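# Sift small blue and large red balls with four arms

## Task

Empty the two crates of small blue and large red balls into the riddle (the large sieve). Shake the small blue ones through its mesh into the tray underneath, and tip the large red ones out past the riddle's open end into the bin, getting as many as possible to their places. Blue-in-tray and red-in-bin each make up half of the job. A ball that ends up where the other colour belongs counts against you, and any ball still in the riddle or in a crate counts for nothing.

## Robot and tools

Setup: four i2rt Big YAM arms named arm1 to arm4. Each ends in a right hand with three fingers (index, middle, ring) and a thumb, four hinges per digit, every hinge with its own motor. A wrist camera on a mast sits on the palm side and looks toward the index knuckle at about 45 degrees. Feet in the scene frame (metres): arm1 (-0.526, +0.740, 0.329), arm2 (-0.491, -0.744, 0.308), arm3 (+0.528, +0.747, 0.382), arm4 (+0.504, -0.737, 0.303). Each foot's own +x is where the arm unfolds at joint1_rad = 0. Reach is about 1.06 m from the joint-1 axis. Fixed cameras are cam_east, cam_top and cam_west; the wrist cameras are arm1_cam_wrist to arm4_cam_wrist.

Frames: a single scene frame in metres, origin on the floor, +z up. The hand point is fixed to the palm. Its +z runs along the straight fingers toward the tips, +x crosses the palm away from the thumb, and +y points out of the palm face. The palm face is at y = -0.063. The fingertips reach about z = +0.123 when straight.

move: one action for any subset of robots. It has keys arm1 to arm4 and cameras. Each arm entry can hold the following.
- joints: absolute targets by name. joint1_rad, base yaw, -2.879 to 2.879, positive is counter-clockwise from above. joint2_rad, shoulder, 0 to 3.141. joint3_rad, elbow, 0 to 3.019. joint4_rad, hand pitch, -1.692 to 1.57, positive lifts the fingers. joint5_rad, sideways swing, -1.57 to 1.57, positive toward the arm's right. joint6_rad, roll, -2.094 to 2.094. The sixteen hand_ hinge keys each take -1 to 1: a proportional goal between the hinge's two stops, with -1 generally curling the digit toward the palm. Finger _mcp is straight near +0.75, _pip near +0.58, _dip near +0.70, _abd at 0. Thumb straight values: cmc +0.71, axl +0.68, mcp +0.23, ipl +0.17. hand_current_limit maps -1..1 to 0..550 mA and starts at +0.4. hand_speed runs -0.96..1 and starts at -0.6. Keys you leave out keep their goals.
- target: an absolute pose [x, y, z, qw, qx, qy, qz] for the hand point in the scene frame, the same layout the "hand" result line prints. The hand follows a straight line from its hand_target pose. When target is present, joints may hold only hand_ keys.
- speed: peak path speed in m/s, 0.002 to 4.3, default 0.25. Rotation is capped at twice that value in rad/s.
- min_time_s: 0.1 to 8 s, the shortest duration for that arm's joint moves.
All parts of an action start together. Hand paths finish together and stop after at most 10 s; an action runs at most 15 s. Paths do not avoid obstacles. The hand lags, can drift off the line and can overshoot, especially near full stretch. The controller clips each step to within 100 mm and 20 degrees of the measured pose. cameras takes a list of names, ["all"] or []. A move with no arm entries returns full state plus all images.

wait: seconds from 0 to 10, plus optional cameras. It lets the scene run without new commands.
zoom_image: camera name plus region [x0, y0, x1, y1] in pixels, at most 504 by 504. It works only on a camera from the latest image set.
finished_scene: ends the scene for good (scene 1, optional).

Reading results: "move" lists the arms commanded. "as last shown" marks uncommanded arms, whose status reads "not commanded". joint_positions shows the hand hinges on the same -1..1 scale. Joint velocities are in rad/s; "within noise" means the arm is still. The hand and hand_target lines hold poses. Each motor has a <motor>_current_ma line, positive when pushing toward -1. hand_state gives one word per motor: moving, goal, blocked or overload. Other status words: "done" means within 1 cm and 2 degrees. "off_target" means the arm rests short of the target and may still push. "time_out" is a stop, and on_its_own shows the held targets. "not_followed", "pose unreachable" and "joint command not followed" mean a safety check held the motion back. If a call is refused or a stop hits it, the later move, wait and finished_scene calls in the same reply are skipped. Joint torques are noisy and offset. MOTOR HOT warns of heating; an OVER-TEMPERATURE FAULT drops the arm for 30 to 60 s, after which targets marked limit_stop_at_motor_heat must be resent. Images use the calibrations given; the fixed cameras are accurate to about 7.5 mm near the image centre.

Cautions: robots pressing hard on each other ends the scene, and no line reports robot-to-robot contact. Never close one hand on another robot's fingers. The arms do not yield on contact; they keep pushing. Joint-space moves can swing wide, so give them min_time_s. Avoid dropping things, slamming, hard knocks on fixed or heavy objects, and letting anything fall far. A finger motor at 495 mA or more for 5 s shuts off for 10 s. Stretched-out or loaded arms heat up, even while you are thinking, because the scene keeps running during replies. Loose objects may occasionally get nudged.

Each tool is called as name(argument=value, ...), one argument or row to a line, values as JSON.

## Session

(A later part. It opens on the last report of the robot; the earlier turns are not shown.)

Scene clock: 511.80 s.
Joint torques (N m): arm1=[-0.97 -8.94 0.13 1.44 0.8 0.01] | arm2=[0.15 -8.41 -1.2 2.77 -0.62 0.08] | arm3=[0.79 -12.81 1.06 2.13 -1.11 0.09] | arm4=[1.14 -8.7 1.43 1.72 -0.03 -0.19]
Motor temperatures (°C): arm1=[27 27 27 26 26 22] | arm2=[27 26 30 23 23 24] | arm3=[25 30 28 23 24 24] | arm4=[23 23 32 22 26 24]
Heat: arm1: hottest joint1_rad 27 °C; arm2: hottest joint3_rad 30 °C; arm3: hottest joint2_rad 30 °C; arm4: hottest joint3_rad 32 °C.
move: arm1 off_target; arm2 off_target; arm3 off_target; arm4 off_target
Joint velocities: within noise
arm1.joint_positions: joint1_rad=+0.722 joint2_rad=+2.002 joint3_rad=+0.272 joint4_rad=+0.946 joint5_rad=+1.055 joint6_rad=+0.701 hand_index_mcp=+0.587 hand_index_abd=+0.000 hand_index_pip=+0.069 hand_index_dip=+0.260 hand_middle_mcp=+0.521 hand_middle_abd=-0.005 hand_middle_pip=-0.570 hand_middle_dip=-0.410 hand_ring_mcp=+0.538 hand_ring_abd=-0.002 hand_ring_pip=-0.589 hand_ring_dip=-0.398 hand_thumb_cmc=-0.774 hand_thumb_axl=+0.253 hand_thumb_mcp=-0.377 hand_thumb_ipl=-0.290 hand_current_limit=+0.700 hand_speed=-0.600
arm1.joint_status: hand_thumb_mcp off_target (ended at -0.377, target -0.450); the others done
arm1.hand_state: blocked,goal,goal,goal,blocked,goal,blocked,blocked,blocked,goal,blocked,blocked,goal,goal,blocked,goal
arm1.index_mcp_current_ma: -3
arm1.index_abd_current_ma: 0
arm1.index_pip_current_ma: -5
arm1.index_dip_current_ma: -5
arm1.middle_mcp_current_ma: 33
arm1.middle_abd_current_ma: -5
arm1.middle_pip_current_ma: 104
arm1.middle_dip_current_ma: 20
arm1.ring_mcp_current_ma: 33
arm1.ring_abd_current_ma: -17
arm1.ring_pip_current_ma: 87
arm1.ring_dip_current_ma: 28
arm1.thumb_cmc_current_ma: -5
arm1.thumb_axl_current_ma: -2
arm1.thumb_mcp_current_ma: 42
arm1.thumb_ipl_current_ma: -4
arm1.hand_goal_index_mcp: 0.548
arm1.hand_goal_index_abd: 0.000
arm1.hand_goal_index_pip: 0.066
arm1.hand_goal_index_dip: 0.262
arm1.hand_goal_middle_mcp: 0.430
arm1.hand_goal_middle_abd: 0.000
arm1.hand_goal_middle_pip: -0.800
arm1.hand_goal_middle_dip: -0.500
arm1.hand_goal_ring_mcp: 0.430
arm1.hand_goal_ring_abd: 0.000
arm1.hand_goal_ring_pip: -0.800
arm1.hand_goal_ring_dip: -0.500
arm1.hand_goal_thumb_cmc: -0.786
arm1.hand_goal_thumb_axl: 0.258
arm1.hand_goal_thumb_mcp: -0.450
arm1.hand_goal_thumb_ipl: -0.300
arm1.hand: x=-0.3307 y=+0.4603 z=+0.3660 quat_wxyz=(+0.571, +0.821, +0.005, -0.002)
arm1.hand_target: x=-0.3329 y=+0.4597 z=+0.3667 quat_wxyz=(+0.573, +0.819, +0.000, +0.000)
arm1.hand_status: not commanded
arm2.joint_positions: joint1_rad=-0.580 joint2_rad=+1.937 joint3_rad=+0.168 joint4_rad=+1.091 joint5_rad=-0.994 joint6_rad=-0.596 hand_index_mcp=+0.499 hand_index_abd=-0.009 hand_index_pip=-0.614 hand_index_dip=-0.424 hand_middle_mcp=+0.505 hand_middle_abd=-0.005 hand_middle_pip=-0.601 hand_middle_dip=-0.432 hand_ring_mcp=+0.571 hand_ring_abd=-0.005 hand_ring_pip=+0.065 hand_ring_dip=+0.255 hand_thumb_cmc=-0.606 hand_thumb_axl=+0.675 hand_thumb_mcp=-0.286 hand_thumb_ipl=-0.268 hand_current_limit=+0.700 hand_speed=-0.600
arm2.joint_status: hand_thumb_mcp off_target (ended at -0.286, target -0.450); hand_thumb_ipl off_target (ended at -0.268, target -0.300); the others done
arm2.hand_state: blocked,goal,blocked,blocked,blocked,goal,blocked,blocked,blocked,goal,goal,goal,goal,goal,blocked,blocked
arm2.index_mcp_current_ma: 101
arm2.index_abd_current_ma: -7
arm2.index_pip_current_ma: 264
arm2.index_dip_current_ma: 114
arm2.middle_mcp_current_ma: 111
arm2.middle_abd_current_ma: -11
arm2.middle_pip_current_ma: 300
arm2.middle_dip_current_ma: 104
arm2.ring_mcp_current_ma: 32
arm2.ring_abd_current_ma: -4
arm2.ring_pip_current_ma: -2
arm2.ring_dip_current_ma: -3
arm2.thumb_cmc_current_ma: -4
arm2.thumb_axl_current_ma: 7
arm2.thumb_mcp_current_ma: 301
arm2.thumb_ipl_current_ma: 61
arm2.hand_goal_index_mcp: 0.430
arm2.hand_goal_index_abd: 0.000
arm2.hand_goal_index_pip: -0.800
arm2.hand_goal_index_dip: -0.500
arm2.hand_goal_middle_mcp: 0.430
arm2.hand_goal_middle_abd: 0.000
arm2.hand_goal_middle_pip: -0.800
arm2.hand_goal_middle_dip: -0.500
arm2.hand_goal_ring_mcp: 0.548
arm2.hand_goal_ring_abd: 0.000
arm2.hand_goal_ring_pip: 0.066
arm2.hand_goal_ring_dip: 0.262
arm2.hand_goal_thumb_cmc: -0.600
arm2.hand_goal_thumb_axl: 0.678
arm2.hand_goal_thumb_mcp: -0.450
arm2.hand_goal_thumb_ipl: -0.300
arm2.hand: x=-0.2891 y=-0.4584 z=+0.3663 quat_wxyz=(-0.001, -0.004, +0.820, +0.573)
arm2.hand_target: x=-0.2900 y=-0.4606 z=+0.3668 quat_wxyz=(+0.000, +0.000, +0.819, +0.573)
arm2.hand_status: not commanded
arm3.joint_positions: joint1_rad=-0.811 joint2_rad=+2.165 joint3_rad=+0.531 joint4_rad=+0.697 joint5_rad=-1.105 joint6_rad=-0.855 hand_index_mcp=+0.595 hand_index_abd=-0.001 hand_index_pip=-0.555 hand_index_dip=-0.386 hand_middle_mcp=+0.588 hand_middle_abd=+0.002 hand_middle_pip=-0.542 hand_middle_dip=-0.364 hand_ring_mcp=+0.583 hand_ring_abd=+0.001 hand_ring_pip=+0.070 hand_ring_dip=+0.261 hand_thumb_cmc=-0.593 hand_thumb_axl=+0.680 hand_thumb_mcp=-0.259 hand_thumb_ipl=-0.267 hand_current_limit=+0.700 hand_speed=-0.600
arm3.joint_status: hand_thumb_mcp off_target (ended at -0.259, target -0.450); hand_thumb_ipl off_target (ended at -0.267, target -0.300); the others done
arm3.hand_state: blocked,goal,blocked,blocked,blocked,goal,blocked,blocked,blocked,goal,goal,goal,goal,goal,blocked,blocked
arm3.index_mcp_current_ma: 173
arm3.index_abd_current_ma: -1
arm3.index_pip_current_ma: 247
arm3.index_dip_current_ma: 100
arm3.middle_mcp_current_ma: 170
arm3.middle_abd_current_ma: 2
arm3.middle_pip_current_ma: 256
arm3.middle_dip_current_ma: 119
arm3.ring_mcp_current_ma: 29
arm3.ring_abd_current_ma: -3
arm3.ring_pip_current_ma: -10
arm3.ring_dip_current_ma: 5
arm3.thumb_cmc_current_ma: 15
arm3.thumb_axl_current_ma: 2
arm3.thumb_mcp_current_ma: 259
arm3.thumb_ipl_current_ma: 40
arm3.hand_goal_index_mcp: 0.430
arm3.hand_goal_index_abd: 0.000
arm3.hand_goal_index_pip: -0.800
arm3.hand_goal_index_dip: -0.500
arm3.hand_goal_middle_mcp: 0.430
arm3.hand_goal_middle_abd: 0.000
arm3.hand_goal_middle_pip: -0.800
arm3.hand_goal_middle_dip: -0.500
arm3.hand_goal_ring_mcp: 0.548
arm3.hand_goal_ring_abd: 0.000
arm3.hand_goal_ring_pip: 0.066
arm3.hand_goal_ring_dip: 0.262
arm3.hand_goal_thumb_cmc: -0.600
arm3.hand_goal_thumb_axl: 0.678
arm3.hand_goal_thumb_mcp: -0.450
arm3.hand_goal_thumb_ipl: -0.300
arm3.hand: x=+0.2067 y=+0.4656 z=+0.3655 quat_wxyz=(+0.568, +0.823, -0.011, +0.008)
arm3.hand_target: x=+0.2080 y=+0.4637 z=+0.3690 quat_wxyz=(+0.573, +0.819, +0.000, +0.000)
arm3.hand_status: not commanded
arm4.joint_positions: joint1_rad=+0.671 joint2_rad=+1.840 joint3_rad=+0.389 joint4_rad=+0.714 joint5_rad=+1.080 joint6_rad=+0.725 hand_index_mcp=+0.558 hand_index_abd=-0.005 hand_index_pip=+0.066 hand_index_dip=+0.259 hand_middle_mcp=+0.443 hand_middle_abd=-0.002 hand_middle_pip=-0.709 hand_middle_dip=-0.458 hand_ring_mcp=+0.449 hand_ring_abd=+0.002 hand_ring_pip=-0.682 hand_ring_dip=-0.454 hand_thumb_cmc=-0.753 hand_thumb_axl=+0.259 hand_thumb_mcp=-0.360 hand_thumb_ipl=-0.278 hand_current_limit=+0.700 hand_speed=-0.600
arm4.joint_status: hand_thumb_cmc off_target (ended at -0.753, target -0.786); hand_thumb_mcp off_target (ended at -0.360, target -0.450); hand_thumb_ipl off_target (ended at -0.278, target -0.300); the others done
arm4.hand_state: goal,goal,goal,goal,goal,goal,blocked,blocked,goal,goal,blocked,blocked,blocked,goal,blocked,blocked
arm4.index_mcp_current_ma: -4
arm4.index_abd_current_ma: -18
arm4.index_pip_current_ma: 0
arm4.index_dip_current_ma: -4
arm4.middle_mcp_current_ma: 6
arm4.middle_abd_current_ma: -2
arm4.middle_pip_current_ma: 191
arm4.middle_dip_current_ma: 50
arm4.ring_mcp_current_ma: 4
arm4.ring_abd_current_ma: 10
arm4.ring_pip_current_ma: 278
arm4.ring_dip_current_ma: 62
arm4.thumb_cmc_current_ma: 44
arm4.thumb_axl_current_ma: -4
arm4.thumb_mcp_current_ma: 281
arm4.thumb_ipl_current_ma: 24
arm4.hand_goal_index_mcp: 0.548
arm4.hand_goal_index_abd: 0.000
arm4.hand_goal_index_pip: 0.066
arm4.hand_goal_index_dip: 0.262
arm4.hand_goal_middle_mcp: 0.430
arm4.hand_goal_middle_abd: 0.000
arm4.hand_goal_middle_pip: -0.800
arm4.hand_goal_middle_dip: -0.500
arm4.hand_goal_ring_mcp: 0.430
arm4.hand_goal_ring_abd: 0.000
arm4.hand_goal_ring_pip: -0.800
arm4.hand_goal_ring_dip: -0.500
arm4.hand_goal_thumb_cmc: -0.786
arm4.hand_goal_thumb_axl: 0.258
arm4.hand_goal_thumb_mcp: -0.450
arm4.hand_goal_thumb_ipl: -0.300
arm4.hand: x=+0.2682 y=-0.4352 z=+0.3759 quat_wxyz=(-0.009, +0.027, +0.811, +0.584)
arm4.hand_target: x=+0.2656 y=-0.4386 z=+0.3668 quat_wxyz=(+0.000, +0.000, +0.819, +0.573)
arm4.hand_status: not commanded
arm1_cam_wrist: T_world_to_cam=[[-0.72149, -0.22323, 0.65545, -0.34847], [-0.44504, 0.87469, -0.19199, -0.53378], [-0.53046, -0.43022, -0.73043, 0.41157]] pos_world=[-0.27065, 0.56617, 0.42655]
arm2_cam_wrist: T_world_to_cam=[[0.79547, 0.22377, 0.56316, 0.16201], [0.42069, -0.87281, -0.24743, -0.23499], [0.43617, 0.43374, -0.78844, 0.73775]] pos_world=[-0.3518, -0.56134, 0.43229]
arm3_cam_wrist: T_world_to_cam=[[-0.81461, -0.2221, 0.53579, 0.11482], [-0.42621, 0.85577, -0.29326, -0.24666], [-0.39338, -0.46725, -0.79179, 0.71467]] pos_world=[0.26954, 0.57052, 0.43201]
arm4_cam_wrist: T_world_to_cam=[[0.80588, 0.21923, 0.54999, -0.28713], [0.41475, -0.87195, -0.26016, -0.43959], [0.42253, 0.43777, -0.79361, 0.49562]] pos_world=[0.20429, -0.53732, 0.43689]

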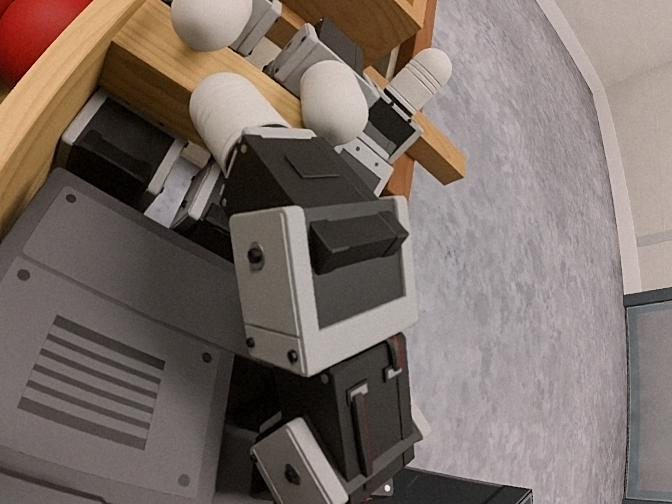

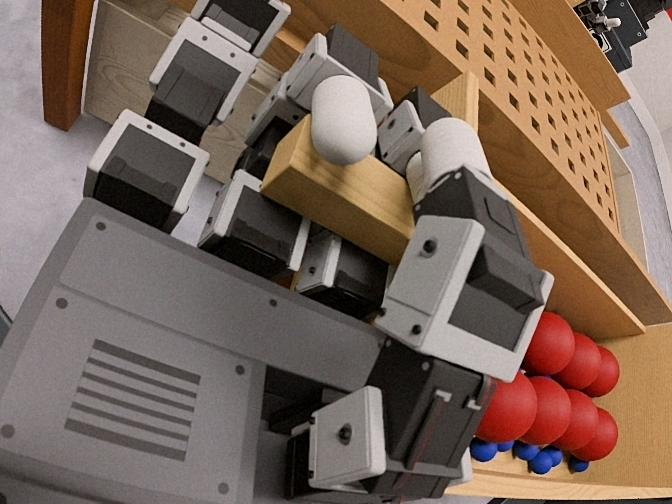

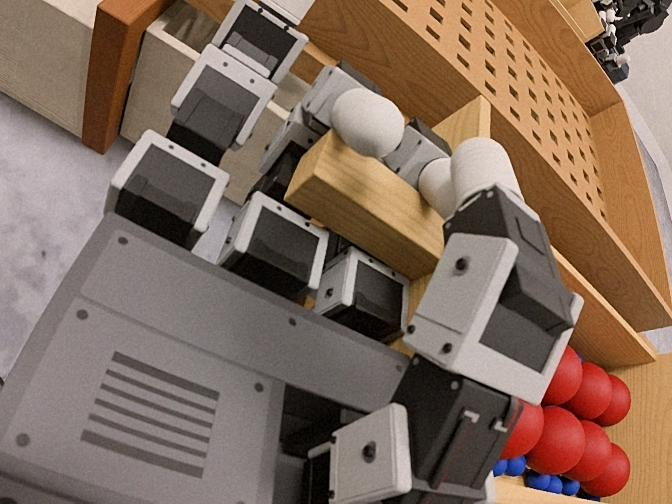

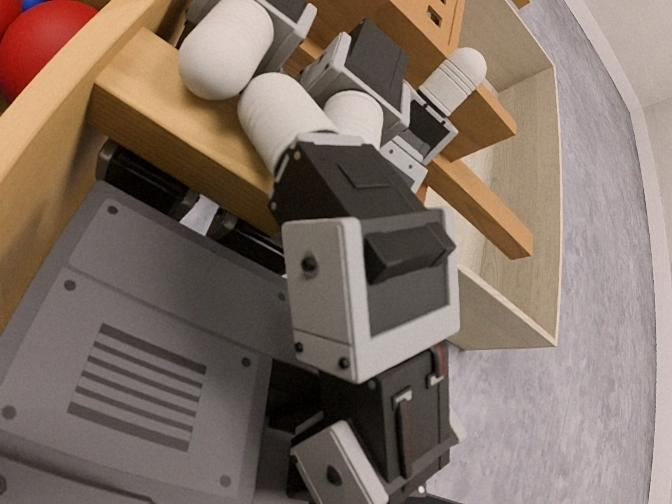

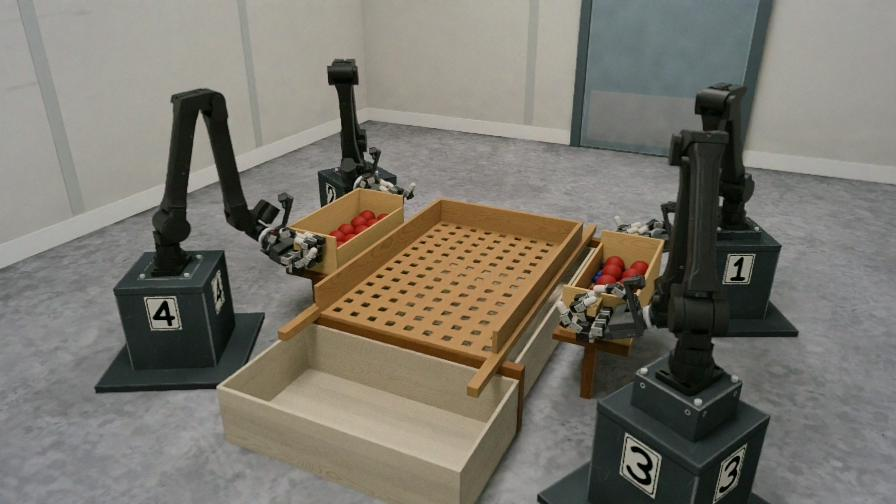

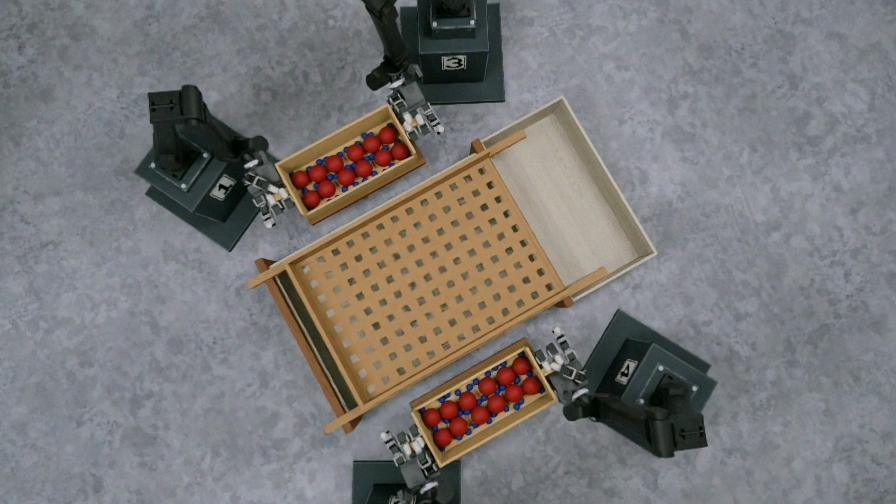

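move(
  arm2={"target": [-0.290, -0.4606, 0.4067, 0, 0, 0.8192, 0.5736], "speed": 0.1},
  arm4={"target": [0.2656, -0.4386, 0.4067, 0, 0, 0.8192, 0.5736], "speed": 0.1},
  cameras=["arm2_cam_wrist", "arm4_cam_wrist", "cam_east", "cam_top"],
)

Scene clock: 522.40 s.
Joint torques (N m): arm1=[-1.03 -8.82 0.13 1.43 0.81 0.01] | arm2=[-0.03 -10.93 1.43 2.13 -2.09 0.09] | arm3=[0.79 -12.92 1.05 2.11 -1.11 0.09] | arm4=[0.67 -11.63 3.19 1.7 2.3 -0.42]
Motor temperatures (°C): arm1=[27 27 27 26 26 22] | arm2=[27 26 29 23 23 24] | arm3=[25 30 28 23 24 24] | arm4=[23 24 31 22 26 24]
Heat: arm1: hottest joint1_rad 27 °C; arm2: hottest joint3_rad 29 °C; arm3: hottest joint2_rad 30 °C; arm4: hottest joint3_rad 31 °C.
move: arm2 off_target; arm4 off_target
Joint velocities: within noise
arm1, arm3: as last shown
arm1.index_mcp_current_ma: 2
arm1.index_abd_current_ma: 6
arm1.index_pip_current_ma: -13
arm1.index_dip_current_ma: -11
arm1.middle_mcp_current_ma: 27
arm1.middle_abd_current_ma: -11
arm1.middle_pip_current_ma: 82
arm1.middle_dip_current_ma: 23
arm1.ring_mcp_current_ma: 36
arm1.ring_abd_current_ma: -6
arm1.ring_pip_current_ma: 96
arm1.ring_dip_current_ma: 32
arm1.thumb_cmc_current_ma: 10
arm1.thumb_axl_current_ma: -4
arm1.thumb_mcp_current_ma: 37
arm1.thumb_ipl_current_ma: 4
arm2.joint_positions: joint1_rad=-0.581 joint2_rad=+1.666 joint3_rad=+0.136 joint4_rad=+0.812 joint5_rad=-0.955 joint6_rad=-0.594 hand_index_mcp=+0.521 hand_index_abd=-0.026 hand_index_pip=-0.614 hand_index_dip=-0.423 hand_middle_mcp=+0.534 hand_middle_abd=-0.006 hand_middle_pip=-0.634 hand_middle_dip=-0.413 hand_ring_mcp=+0.571 hand_ring_abd=-0.005 hand_ring_pip=+0.065 hand_ring_dip=+0.255 hand_thumb_cmc=-0.611 hand_thumb_axl=+0.670 hand_thumb_mcp=-0.302 hand_thumb_ipl=-0.258 hand_current_limit=+0.700 hand_speed=-0.600
arm2.joint_status: not commanded
arm2.hand_state: blocked,blocked,blocked,blocked,blocked,goal,blocked,blocked,blocked,goal,goal,goal,goal,goal,blocked,blocked
arm2.index_mcp_current_ma: 132
arm2.index_abd_current_ma: -29
arm2.index_pip_current_ma: 270
arm2.index_dip_current_ma: 120
arm2.middle_mcp_current_ma: 151
arm2.middle_abd_current_ma: -3
arm2.middle_pip_current_ma: 249
arm2.middle_dip_current_ma: 132
arm2.ring_mcp_current_ma: 27
arm2.ring_abd_current_ma: -10
arm2.ring_pip_current_ma: -2
arm2.ring_dip_current_ma: -5
arm2.thumb_cmc_current_ma: -13
arm2.thumb_axl_current_ma: -7
arm2.thumb_mcp_current_ma: 266
arm2.thumb_ipl_current_ma: 81
arm2.hand_goal_index_mcp: 0.430
arm2.hand_goal_index_abd: 0.000
arm2.hand_goal_index_pip: -0.800
arm2.hand_goal_index_dip: -0.500
arm2.hand_goal_middle_mcp: 0.430
arm2.hand_goal_middle_abd: 0.000
arm2.hand_goal_middle_pip: -0.800
arm2.hand_goal_middle_dip: -0.500
arm2.hand_goal_ring_mcp: 0.548
arm2.hand_goal_ring_abd: 0.000
arm2.hand_goal_ring_pip: 0.066
arm2.hand_goal_ring_dip: 0.262
arm2.hand_goal_thumb_cmc: -0.600
arm2.hand_goal_thumb_axl: 0.678
arm2.hand_goal_thumb_mcp: -0.450
arm2.hand_goal_thumb_ipl: -0.300
arm2.on_its_own: hand_middle_pip moved -0.033 toward your old target -0.800
arm2.hand: x=-0.2884 y=-0.4614 z=+0.3900 quat_wxyz=(-0.003, +0.015, +0.831, +0.556)
arm2.hand_target: x=-0.2902 y=-0.4606 z=+0.4059 quat_wxyz=(+0.000, +0.000, +0.819, +0.573)
arm2.hand_status: off_target (0.017 m and 3.0 deg from the pose sent, 0.041 m and 0.5 deg at the start)
arm3.index_mcp_current_ma: 175
arm3.index_abd_current_ma: 1
arm3.index_pip_current_ma: 242
arm3.index_dip_current_ma: 104
arm3.middle_mcp_current_ma: 180
arm3.middle_abd_current_ma: 3
arm3.middle_pip_current_ma: 257
arm3.middle_dip_current_ma: 124
arm3.ring_mcp_current_ma: 36
arm3.ring_abd_current_ma: -6
arm3.ring_pip_current_ma: 2
arm3.ring_dip_current_ma: 12
arm3.thumb_cmc_current_ma: 11
arm3.thumb_axl_current_ma: 0
arm3.thumb_mcp_current_ma: 262
arm3.thumb_ipl_current_ma: 45
arm4.joint_positions: joint1_rad=+0.672 joint2_rad=+1.698 joint3_rad=+0.374 joint4_rad=+0.527 joint5_rad=+1.032 joint6_rad=+0.754 hand_index_mcp=+0.558 hand_index_abd=-0.005 hand_index_pip=+0.066 hand_index_dip=+0.259 hand_middle_mcp=+0.441 hand_middle_abd=-0.010 hand_middle_pip=-0.715 hand_middle_dip=-0.459 hand_ring_mcp=+0.459 hand_ring_abd=-0.013 hand_ring_pip=-0.674 hand_ring_dip=-0.439 hand_thumb_cmc=-0.748 hand_thumb_axl=+0.266 hand_thumb_mcp=-0.363 hand_thumb_ipl=-0.272 hand_current_limit=+0.700 hand_speed=-0.600
arm4.joint_status: not commanded
arm4.hand_state: goal,goal,goal,goal,goal,goal,blocked,blocked,blocked,goal,blocked,blocked,blocked,goal,blocked,blocked
arm4.index_mcp_current_ma: 1
arm4.index_abd_current_ma: -3
arm4.index_pip_current_ma: 13
arm4.index_dip_current_ma: -13
arm4.middle_mcp_current_ma: 4
arm4.middle_abd_current_ma: -3
arm4.middle_pip_current_ma: 166
arm4.middle_dip_current_ma: 45
arm4.ring_mcp_current_ma: 29
arm4.ring_abd_current_ma: -3
arm4.ring_pip_current_ma: 323
arm4.ring_dip_current_ma: 110
arm4.thumb_cmc_current_ma: 52
arm4.thumb_axl_current_ma: -11
arm4.thumb_mcp_current_ma: 266
arm4.thumb_ipl_current_ma: 45
arm4.hand_goal_index_mcp: 0.548
arm4.hand_goal_index_abd: 0.000
arm4.hand_goal_index_pip: 0.066
arm4.hand_goal_index_dip: 0.262
arm4.hand_goal_middle_mcp: 0.430
arm4.hand_goal_middle_abd: 0.000
arm4.hand_goal_middle_pip: -0.800
arm4.hand_goal_middle_dip: -0.500
arm4.hand_goal_ring_mcp: 0.430
arm4.hand_goal_ring_abd: 0.000
arm4.hand_goal_ring_pip: -0.800
arm4.hand_goal_ring_dip: -0.500
arm4.hand_goal_thumb_cmc: -0.786
arm4.hand_goal_thumb_axl: 0.258
arm4.hand_goal_thumb_mcp: -0.450
arm4.hand_goal_thumb_ipl: -0.300
arm4.hand: x=+0.2685 y=-0.4361 z=+0.3918 quat_wxyz=(-0.011, +0.012, +0.827, +0.562)
arm4.hand_target: x=+0.2657 y=-0.4384 z=+0.4061 quat_wxyz=(+0.000, +0.001, +0.819, +0.573)
arm4.hand_status: off_target (0.015 m and 2.5 deg from the pose sent, 0.031 m and 3.6 deg at the start)
arm2_cam_wrist: T_world_to_cam=[[0.81605, 0.22085, 0.53412, 0.16473], [0.38766, -0.89457, -0.22239, -0.26144], [0.4287, 0.38854, -0.81563, 0.74506]] pos_world=[-0.35249, -0.55974, 0.46157]
arm4_cam_wrist: T_world_to_cam=[[0.79177, 0.26944, 0.54818, -0.2695], [0.44078, -0.87332, -0.2074, -0.46453], [0.42285, 0.40585, -0.81024, 0.50106]] pos_world=[0.20627, -0.53643, 0.45737]

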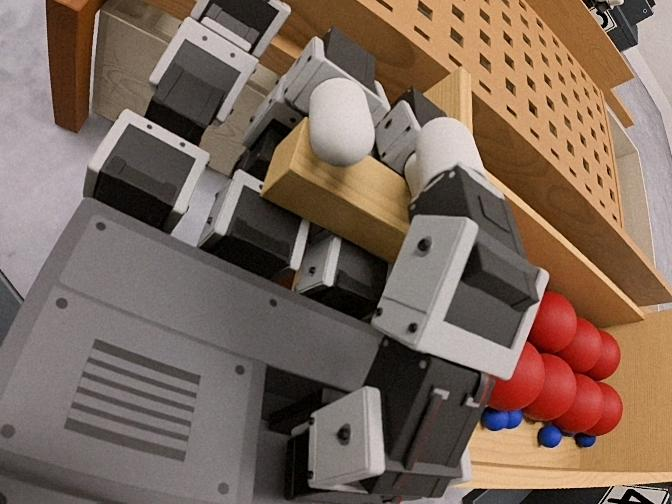

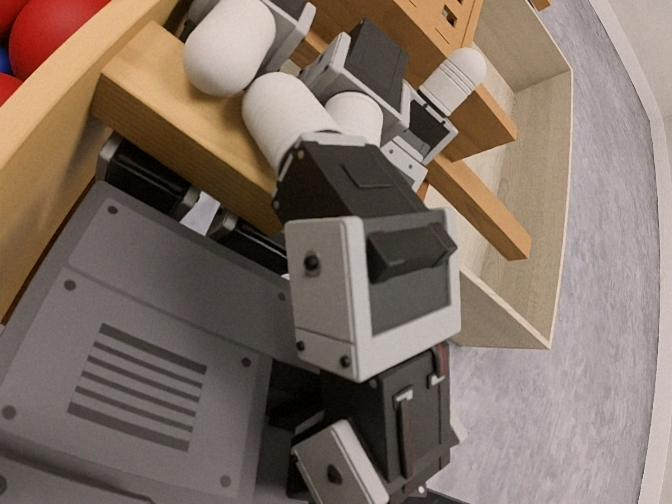

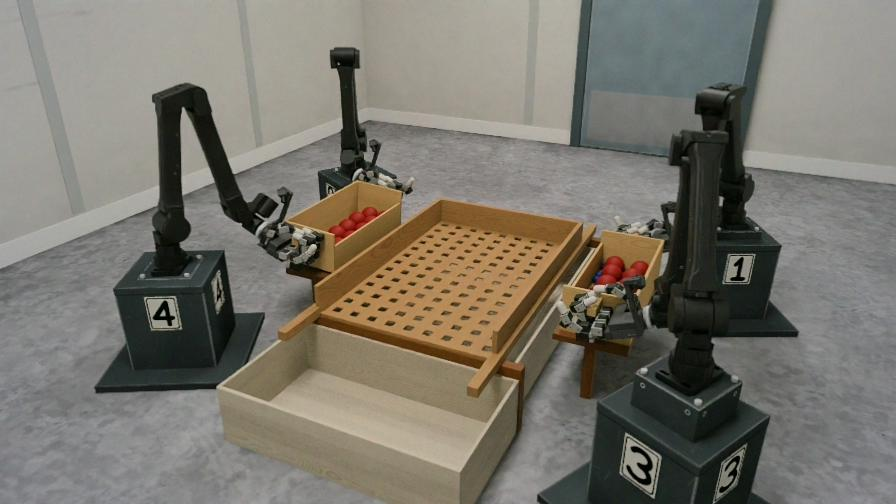

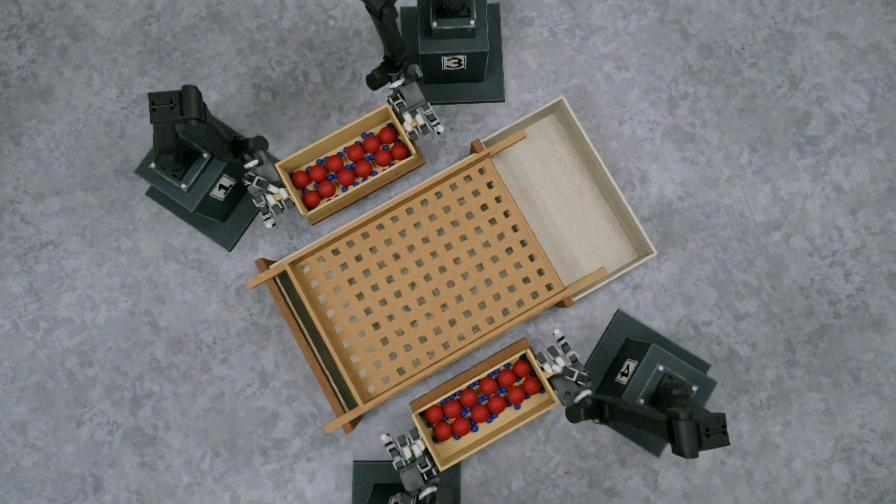

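move(
  arm2={"target": [-0.290, -0.4606, 0.5284, 0, 0, 0.8192, 0.5736], "speed": 0.15},
  arm4={"target": [0.2656, -0.4386, 0.5284, 0, 0, 0.8192, 0.5736], "speed": 0.15},
  cameras=["cam_east", "cam_west", "cam_top"],
)

Scene clock: 528.77 s.
Joint torques (N m): arm1=[-1.08 -8.82 0.12 1.43 0.8 0.01] | arm2=[1.32 -3.78 12.44 1.58 -2.77 -0.03] | arm3=[0.73 -12.75 1.05 2.1 -1.11 0.08] | arm4=[-0.67 -8.41 10.19 1.09 3.13 -0.22]
Motor temperatures (°C): arm1=[27 27 27 26 26 22] | arm2=[27 26 30 23 26 24] | arm3=[25 30 28 23 25 24] | arm4=[23 24 31 22 28 24]
Heat: arm1: hottest joint1_rad 27 °C; arm2: hottest joint3_rad 30 °C; arm3: hottest joint2_rad 30 °C; arm4: hottest joint3_rad 31 °C.
move: arm2 off_target; arm4 off_target
Joint velocities: within noise
arm1, arm3: as last shown
arm1.index_abd_current_ma: 2
arm1.index_pip_current_ma: -8
arm1.index_dip_current_ma: 6
arm1.middle_mcp_current_ma: 32
arm1.middle_abd_current_ma: -1
arm1.middle_pip_current_ma: 105
arm1.middle_dip_current_ma: 17
arm1.ring_mcp_current_ma: 30
arm1.ring_abd_current_ma: -16
arm1.ring_pip_current_ma: 79
arm1.ring_dip_current_ma: 43
arm1.thumb_cmc_current_ma: -1
arm1.thumb_axl_current_ma: -21
arm1.thumb_mcp_current_ma: 35
arm1.thumb_ipl_current_ma: -4
arm2.joint_positions: joint1_rad=-0.599 joint2_rad=+0.876 joint3_rad=+0.198 joint4_rad=-0.067 joint5_rad=-0.942 joint6_rad=-0.589 hand_index_mcp=+0.502 hand_index_abd=-0.055 hand_index_pip=-0.604 hand_index_dip=-0.419 hand_middle_mcp=+0.554 hand_middle_abd=-0.006 hand_middle_pip=-0.659 hand_middle_dip=-0.413 hand_ring_mcp=+0.572 hand_ring_abd=-0.001 hand_ring_pip=+0.065 hand_ring_dip=+0.255 hand_thumb_cmc=-0.621 hand_thumb_axl=+0.663 hand_thumb_mcp=-0.313 hand_thumb_ipl=-0.258 hand_current_limit=+0.700 hand_speed=-0.600
arm2.joint_status: not commanded
arm2.hand_state: blocked,blocked,blocked,blocked,blocked,goal,blocked,blocked,blocked,goal,goal,goal,blocked,goal,blocked,blocked
arm2.index_mcp_current_ma: 106
arm2.index_abd_current_ma: -49
arm2.index_pip_current_ma: 287
arm2.index_dip_current_ma: 120
arm2.middle_mcp_current_ma: 180
arm2.middle_abd_current_ma: -13
arm2.middle_pip_current_ma: 207
arm2.middle_dip_current_ma: 133
arm2.ring_mcp_current_ma: 37
arm2.ring_abd_current_ma: -3
arm2.ring_pip_current_ma: -4
arm2.ring_dip_current_ma: -4
arm2.thumb_cmc_current_ma: -28
arm2.thumb_axl_current_ma: -16
arm2.thumb_mcp_current_ma: 248
arm2.thumb_ipl_current_ma: 84
arm2.hand_goal_index_mcp: 0.430
arm2.hand_goal_index_abd: 0.000
arm2.hand_goal_index_pip: -0.800
arm2.hand_goal_index_dip: -0.500
arm2.hand_goal_middle_mcp: 0.430
arm2.hand_goal_middle_abd: 0.000
arm2.hand_goal_middle_pip: -0.800
arm2.hand_goal_middle_dip: -0.500
arm2.hand_goal_ring_mcp: 0.548
arm2.hand_goal_ring_abd: 0.000
arm2.hand_goal_ring_pip: 0.066
arm2.hand_goal_ring_dip: 0.262
arm2.hand_goal_thumb_cmc: -0.600
arm2.hand_goal_thumb_axl: 0.678
arm2.hand_goal_thumb_mcp: -0.450
arm2.hand_goal_thumb_ipl: -0.300
arm2.on_its_own: hand_middle_pip moved -0.025 toward your old target -0.800
arm2.hand: x=-0.2929 y=-0.4713 z=+0.4898 quat_wxyz=(-0.005, +0.035, +0.836, +0.548)
arm2.hand_target: x=-0.2913 y=-0.4620 z=+0.5275 quat_wxyz=(+0.001, +0.000, +0.819, +0.574)
arm2.hand_status: off_target (0.040 m and 5.4 deg from the pose sent, 0.138 m and 3.0 deg at the start)
arm3.index_mcp_current_ma: 174
arm3.index_abd_current_ma: -5
arm3.index_pip_current_ma: 247
arm3.index_dip_current_ma: 106
arm3.middle_mcp_current_ma: 183
arm3.middle_abd_current_ma: 7
arm3.middle_pip_current_ma: 252
arm3.middle_dip_current_ma: 129
arm3.ring_mcp_current_ma: 35
arm3.ring_abd_current_ma: -3
arm3.ring_pip_current_ma: -3
arm3.ring_dip_current_ma: 4
arm3.thumb_cmc_current_ma: 13
arm3.thumb_axl_current_ma: -1
arm3.thumb_mcp_current_ma: 256
arm3.thumb_ipl_current_ma: 43
arm4.joint_positions: joint1_rad=+0.687 joint2_rad=+1.213 joint3_rad=+0.436 joint4_rad=-0.038 joint5_rad=+1.014 joint6_rad=+0.732 hand_index_mcp=+0.558 hand_index_abd=-0.005 hand_index_pip=+0.066 hand_index_dip=+0.259 hand_middle_mcp=+0.448 hand_middle_abd=+0.001 hand_middle_pip=-0.721 hand_middle_dip=-0.461 hand_ring_mcp=+0.461 hand_ring_abd=+0.001 hand_ring_pip=-0.661 hand_ring_dip=-0.429 hand_thumb_cmc=-0.748 hand_thumb_axl=+0.265 hand_thumb_mcp=-0.364 hand_thumb_ipl=-0.269 hand_current_limit=+0.700 hand_speed=-0.600
arm4.joint_status: not commanded
arm4.hand_state: goal,goal,goal,goal,goal,goal,blocked,blocked,blocked,goal,blocked,blocked,blocked,goal,blocked,blocked
arm4.index_mcp_current_ma: 6
arm4.index_abd_current_ma: 10
arm4.index_pip_current_ma: 1
arm4.index_dip_current_ma: -8
arm4.middle_mcp_current_ma: 17
arm4.middle_abd_current_ma: -4
arm4.middle_pip_current_ma: 138
arm4.middle_dip_current_ma: 52
arm4.ring_mcp_current_ma: 30
arm4.ring_abd_current_ma: -6
arm4.ring_pip_current_ma: 346
arm4.ring_dip_current_ma: 121
arm4.thumb_cmc_current_ma: 51
arm4.thumb_axl_current_ma: -4
arm4.thumb_mcp_current_ma: 259
arm4.thumb_ipl_current_ma: 49
arm4.hand_goal_index_mcp: 0.548
arm4.hand_goal_index_abd: 0.000
arm4.hand_goal_index_pip: 0.066
arm4.hand_goal_index_dip: 0.262
arm4.hand_goal_middle_mcp: 0.430
arm4.hand_goal_middle_abd: 0.000
arm4.hand_goal_middle_pip: -0.800
arm4.hand_goal_middle_dip: -0.500
arm4.hand_goal_ring_mcp: 0.430
arm4.hand_goal_ring_abd: 0.000
arm4.hand_goal_ring_pip: -0.800
arm4.hand_goal_ring_dip: -0.500
arm4.hand_goal_thumb_cmc: -0.786
arm4.hand_goal_thumb_axl: 0.258
arm4.hand_goal_thumb_mcp: -0.450
arm4.hand_goal_thumb_ipl: -0.300
arm4.hand: x=+0.2652 y=-0.4412 z=+0.5023 quat_wxyz=(-0.007, -0.011, +0.832, +0.554)
arm4.hand_target: x=+0.2660 y=-0.4387 z=+0.5278 quat_wxyz=(+0.000, +0.001, +0.819, +0.573)
arm4.hand_status: off_target (0.026 m and 3.1 deg from the pose sent, 0.137 m and 2.5 deg at the start)
pictures: cam_east, cam_top, cam_west

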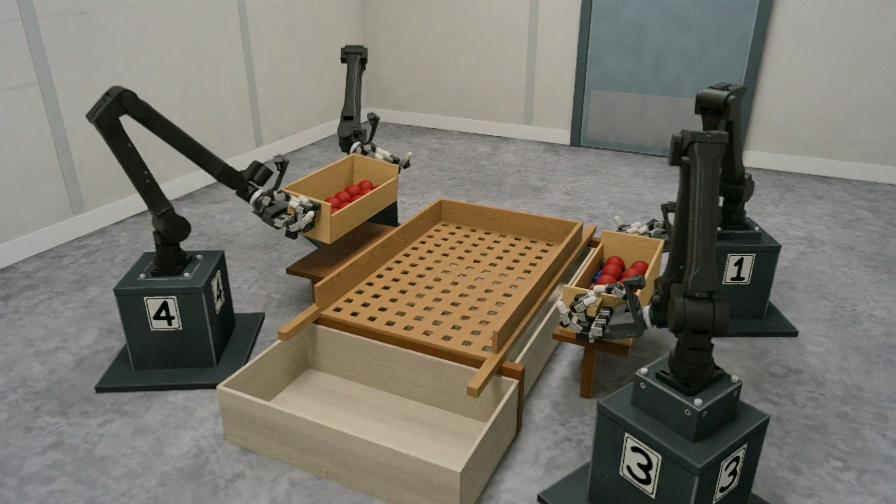

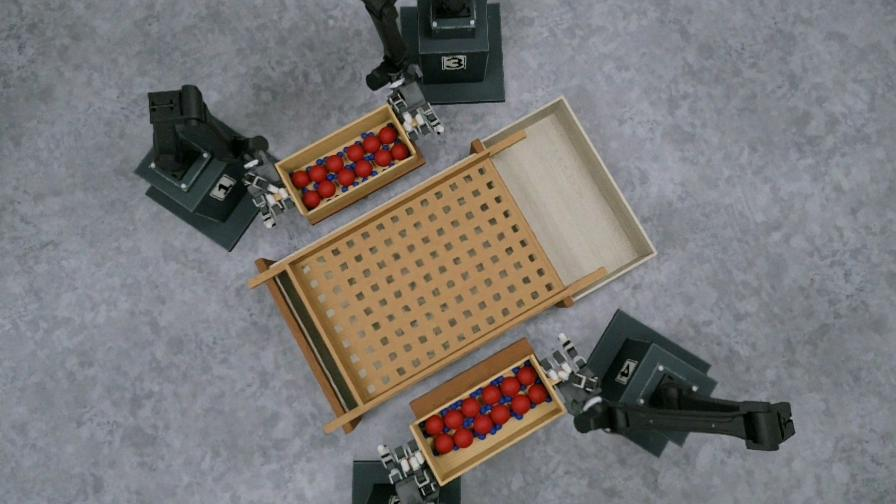

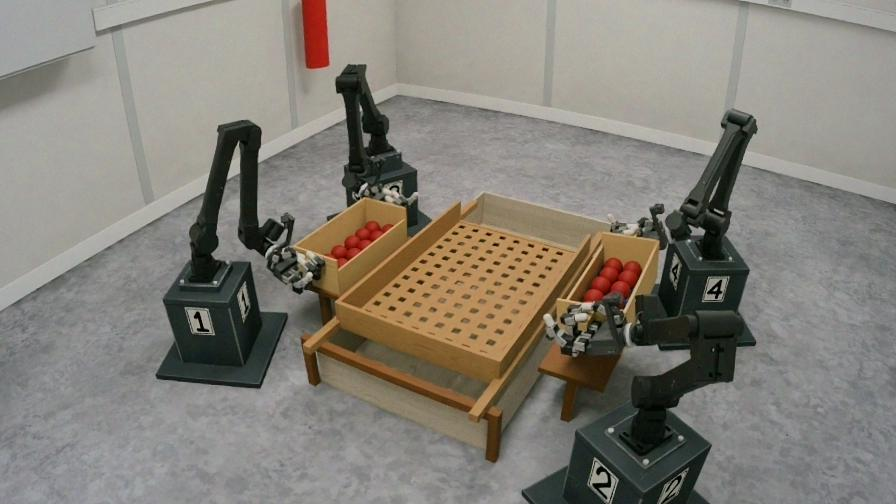

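move(
  arm2={"target": [-0.290, -0.3300, 0.578, 0, 0, 0.8192, 0.5736], "speed": 0.15},
  arm4={"target": [0.2656, -0.3100, 0.565, 0, 0, 0.8192, 0.5736], "speed": 0.15},
  cameras=["cam_east", "cam_west", "cam_top"],
)

Scene clock: 534.77 s.
Joint torques (N m): arm1=[-1.08 -8.82 0.13 1.44 0.8 0.01] | arm2=[4.25 -8.76 14.94 4.64 -1.61 0.34] | arm3=[0.79 -12.81 1.06 2.13 -1.11 0.09] | arm4=[-3.49 -11.05 13.35 3.67 1.93 -0.62]
Motor temperatures (°C): arm1=[27 27 27 26 26 22] | arm2=[27 26 32 23 29 24] | arm3=[25 30 28 23 25 24] | arm4=[23 24 32 22 30 24]
Heat: arm1: hottest joint1_rad 27 °C; arm2: hottest joint3_rad 32 °C; arm3: hottest joint2_rad 30 °C; arm4: hottest joint3_rad 32 °C.
move: arm2 off_target; arm4 off_target
Joint velocities: within noise
arm1, arm3: as last shown
arm1.index_mcp_current_ma: 12
arm1.index_abd_current_ma: -4
arm1.index_pip_current_ma: 0
arm1.index_dip_current_ma: 3
arm1.middle_mcp_current_ma: 38
arm1.middle_abd_current_ma: -12
arm1.middle_pip_current_ma: 88
arm1.middle_dip_current_ma: 24
arm1.ring_mcp_current_ma: 25
arm1.ring_abd_current_ma: 2
arm1.ring_pip_current_ma: 78
arm1.ring_dip_current_ma: 23
arm1.thumb_cmc_current_ma: 14
arm1.thumb_axl_current_ma: -11
arm1.thumb_mcp_current_ma: 39
arm1.thumb_ipl_current_ma: 5
arm2.joint_positions: joint1_rad=-0.213 joint2_rad=+1.075 joint3_rad=+0.373 joint4_rad=+0.084 joint5_rad=-0.613 joint6_rad=-0.312 hand_index_mcp=+0.477 hand_index_abd=-0.058 hand_index_pip=-0.603 hand_index_dip=-0.412 hand_middle_mcp=+0.549 hand_middle_abd=-0.005 hand_middle_pip=-0.662 hand_middle_dip=-0.413 hand_ring_mcp=+0.572 hand_ring_abd=+0.000 hand_ring_pip=+0.065 hand_ring_dip=+0.255 hand_thumb_cmc=-0.628 hand_thumb_axl=+0.656 hand_thumb_mcp=-0.323 hand_thumb_ipl=-0.258 hand_current_limit=+0.700 hand_speed=-0.600
arm2.joint_status: not commanded
arm2.hand_state: blocked,blocked,blocked,blocked,blocked,goal,blocked,blocked,blocked,goal,goal,goal,blocked,blocked,blocked,blocked
arm2.index_mcp_current_ma: 59
arm2.index_abd_current_ma: -52
arm2.index_pip_current_ma: 284
arm2.index_dip_current_ma: 129
arm2.middle_mcp_current_ma: 176
arm2.middle_abd_current_ma: -18
arm2.middle_pip_current_ma: 210
arm2.middle_dip_current_ma: 133
arm2.ring_mcp_current_ma: 30
arm2.ring_abd_current_ma: -3
arm2.ring_pip_current_ma: -6
arm2.ring_dip_current_ma: -6
arm2.thumb_cmc_current_ma: -37
arm2.thumb_axl_current_ma: -29
arm2.thumb_mcp_current_ma: 228
arm2.thumb_ipl_current_ma: 81
arm2.hand_goal_index_mcp: 0.430
arm2.hand_goal_index_abd: 0.000
arm2.hand_goal_index_pip: -0.800
arm2.hand_goal_index_dip: -0.500
arm2.hand_goal_middle_mcp: 0.430
arm2.hand_goal_middle_abd: 0.000
arm2.hand_goal_middle_pip: -0.800
arm2.hand_goal_middle_dip: -0.500
arm2.hand_goal_ring_mcp: 0.548
arm2.hand_goal_ring_abd: 0.000
arm2.hand_goal_ring_pip: 0.066
arm2.hand_goal_ring_dip: 0.262
arm2.hand_goal_thumb_cmc: -0.600
arm2.hand_goal_thumb_axl: 0.678
arm2.hand_goal_thumb_mcp: -0.450
arm2.hand_goal_thumb_ipl: -0.300
arm2.on_its_own: hand_index_mcp moved -0.025 toward your old target +0.430
arm2.hand: x=-0.2903 y=-0.3626 z=+0.5041 quat_wxyz=(-0.016, +0.039, +0.858, +0.512)
arm2.hand_target: x=-0.2944 y=-0.3379 z=+0.5775 quat_wxyz=(-0.002, -0.001, +0.820, +0.573)
arm2.hand_status: off_target (0.081 m and 9.7 deg from the pose sent, 0.167 m and 5.4 deg at the start)
arm3.index_mcp_current_ma: 175
arm3.index_abd_current_ma: 5
arm3.index_pip_current_ma: 249
arm3.index_dip_current_ma: 104
arm3.middle_mcp_current_ma: 177
arm3.middle_abd_current_ma: 8
arm3.middle_dip_current_ma: 123
arm3.ring_mcp_current_ma: 31
arm3.ring_abd_current_ma: -5
arm3.ring_pip_current_ma: -4
arm3.ring_dip_current_ma: 2
arm3.thumb_cmc_current_ma: 12
arm3.thumb_axl_current_ma: -2
arm3.thumb_mcp_current_ma: 265
arm3.thumb_ipl_current_ma: 42
arm4.joint_positions: joint1_rad=+0.370 joint2_rad=+1.320 joint3_rad=+0.565 joint4_rad=+0.126 joint5_rad=+0.757 joint6_rad=+0.435 hand_index_mcp=+0.558 hand_index_abd=-0.005 hand_index_pip=+0.066 hand_index_dip=+0.259 hand_middle_mcp=+0.458 hand_middle_abd=+0.006 hand_middle_pip=-0.727 hand_middle_dip=-0.461 hand_ring_mcp=+0.457 hand_ring_abd=+0.007 hand_ring_pip=-0.656 hand_ring_dip=-0.421 hand_thumb_cmc=-0.747 hand_thumb_axl=+0.264 hand_thumb_mcp=-0.363 hand_thumb_ipl=-0.268 hand_current_limit=+0.700 hand_speed=-0.600
arm4.joint_status: not commanded
arm4.hand_state: goal,goal,goal,goal,blocked,goal,blocked,blocked,blocked,goal,blocked,blocked,blocked,goal,blocked,blocked
arm4.index_mcp_current_ma: -2
arm4.index_abd_current_ma: -14
arm4.index_pip_current_ma: 11
arm4.index_dip_current_ma: -15
arm4.middle_mcp_current_ma: 42
arm4.middle_abd_current_ma: -1
arm4.middle_pip_current_ma: 146
arm4.middle_dip_current_ma: 41
arm4.ring_mcp_current_ma: 43
arm4.ring_abd_current_ma: 4
arm4.ring_pip_current_ma: 357
arm4.ring_dip_current_ma: 143
arm4.thumb_cmc_current_ma: 45
arm4.thumb_axl_current_ma: -8
arm4.thumb_mcp_current_ma: 260
arm4.thumb_ipl_current_ma: 42
arm4.hand_goal_index_mcp: 0.548
arm4.hand_goal_index_abd: 0.000
arm4.hand_goal_index_pip: 0.066
arm4.hand_goal_index_dip: 0.262
arm4.hand_goal_middle_mcp: 0.430
arm4.hand_goal_middle_abd: 0.000
arm4.hand_goal_middle_pip: -0.800
arm4.hand_goal_middle_dip: -0.500
arm4.hand_goal_ring_mcp: 0.430
arm4.hand_goal_ring_abd: 0.000
arm4.hand_goal_ring_pip: -0.800
arm4.hand_goal_ring_dip: -0.500
arm4.hand_goal_thumb_cmc: -0.786
arm4.hand_goal_thumb_axl: 0.258
arm4.hand_goal_thumb_mcp: -0.450
arm4.hand_goal_thumb_ipl: -0.300
arm4.hand: x=+0.2672 y=-0.3303 z=+0.5147 quat_wxyz=(+0.004, -0.018, +0.845, +0.534)
arm4.hand_target: x=+0.2682 y=-0.3135 z=+0.5644 quat_wxyz=(+0.002, +0.002, +0.820, +0.572)
arm4.hand_status: off_target (0.054 m and 5.8 deg from the pose sent, 0.145 m and 3.1 deg at the start)
pictures: cam_east, cam_top, cam_west

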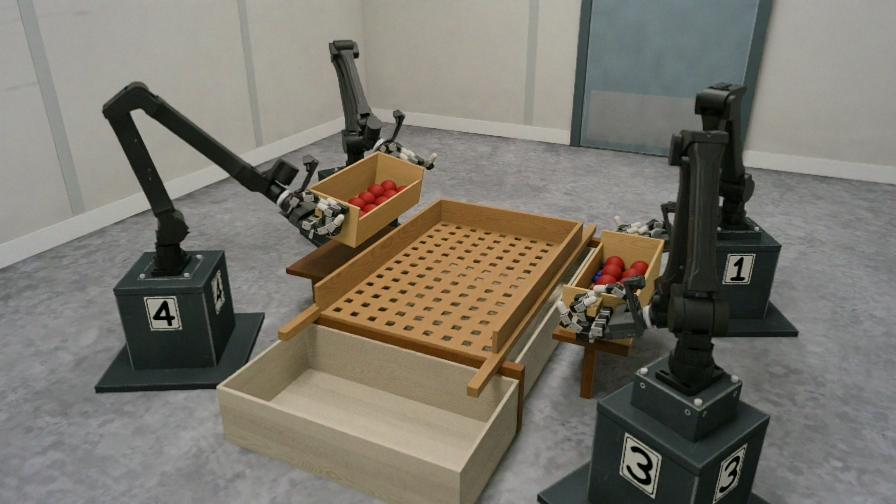

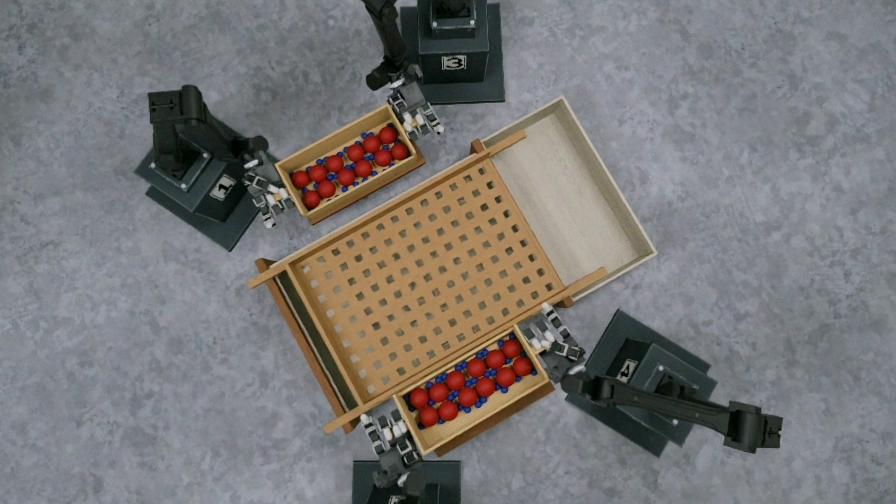

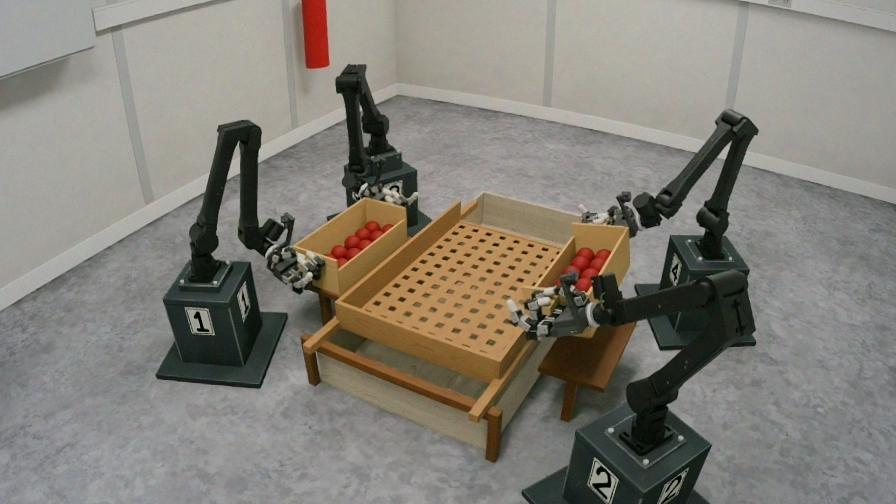

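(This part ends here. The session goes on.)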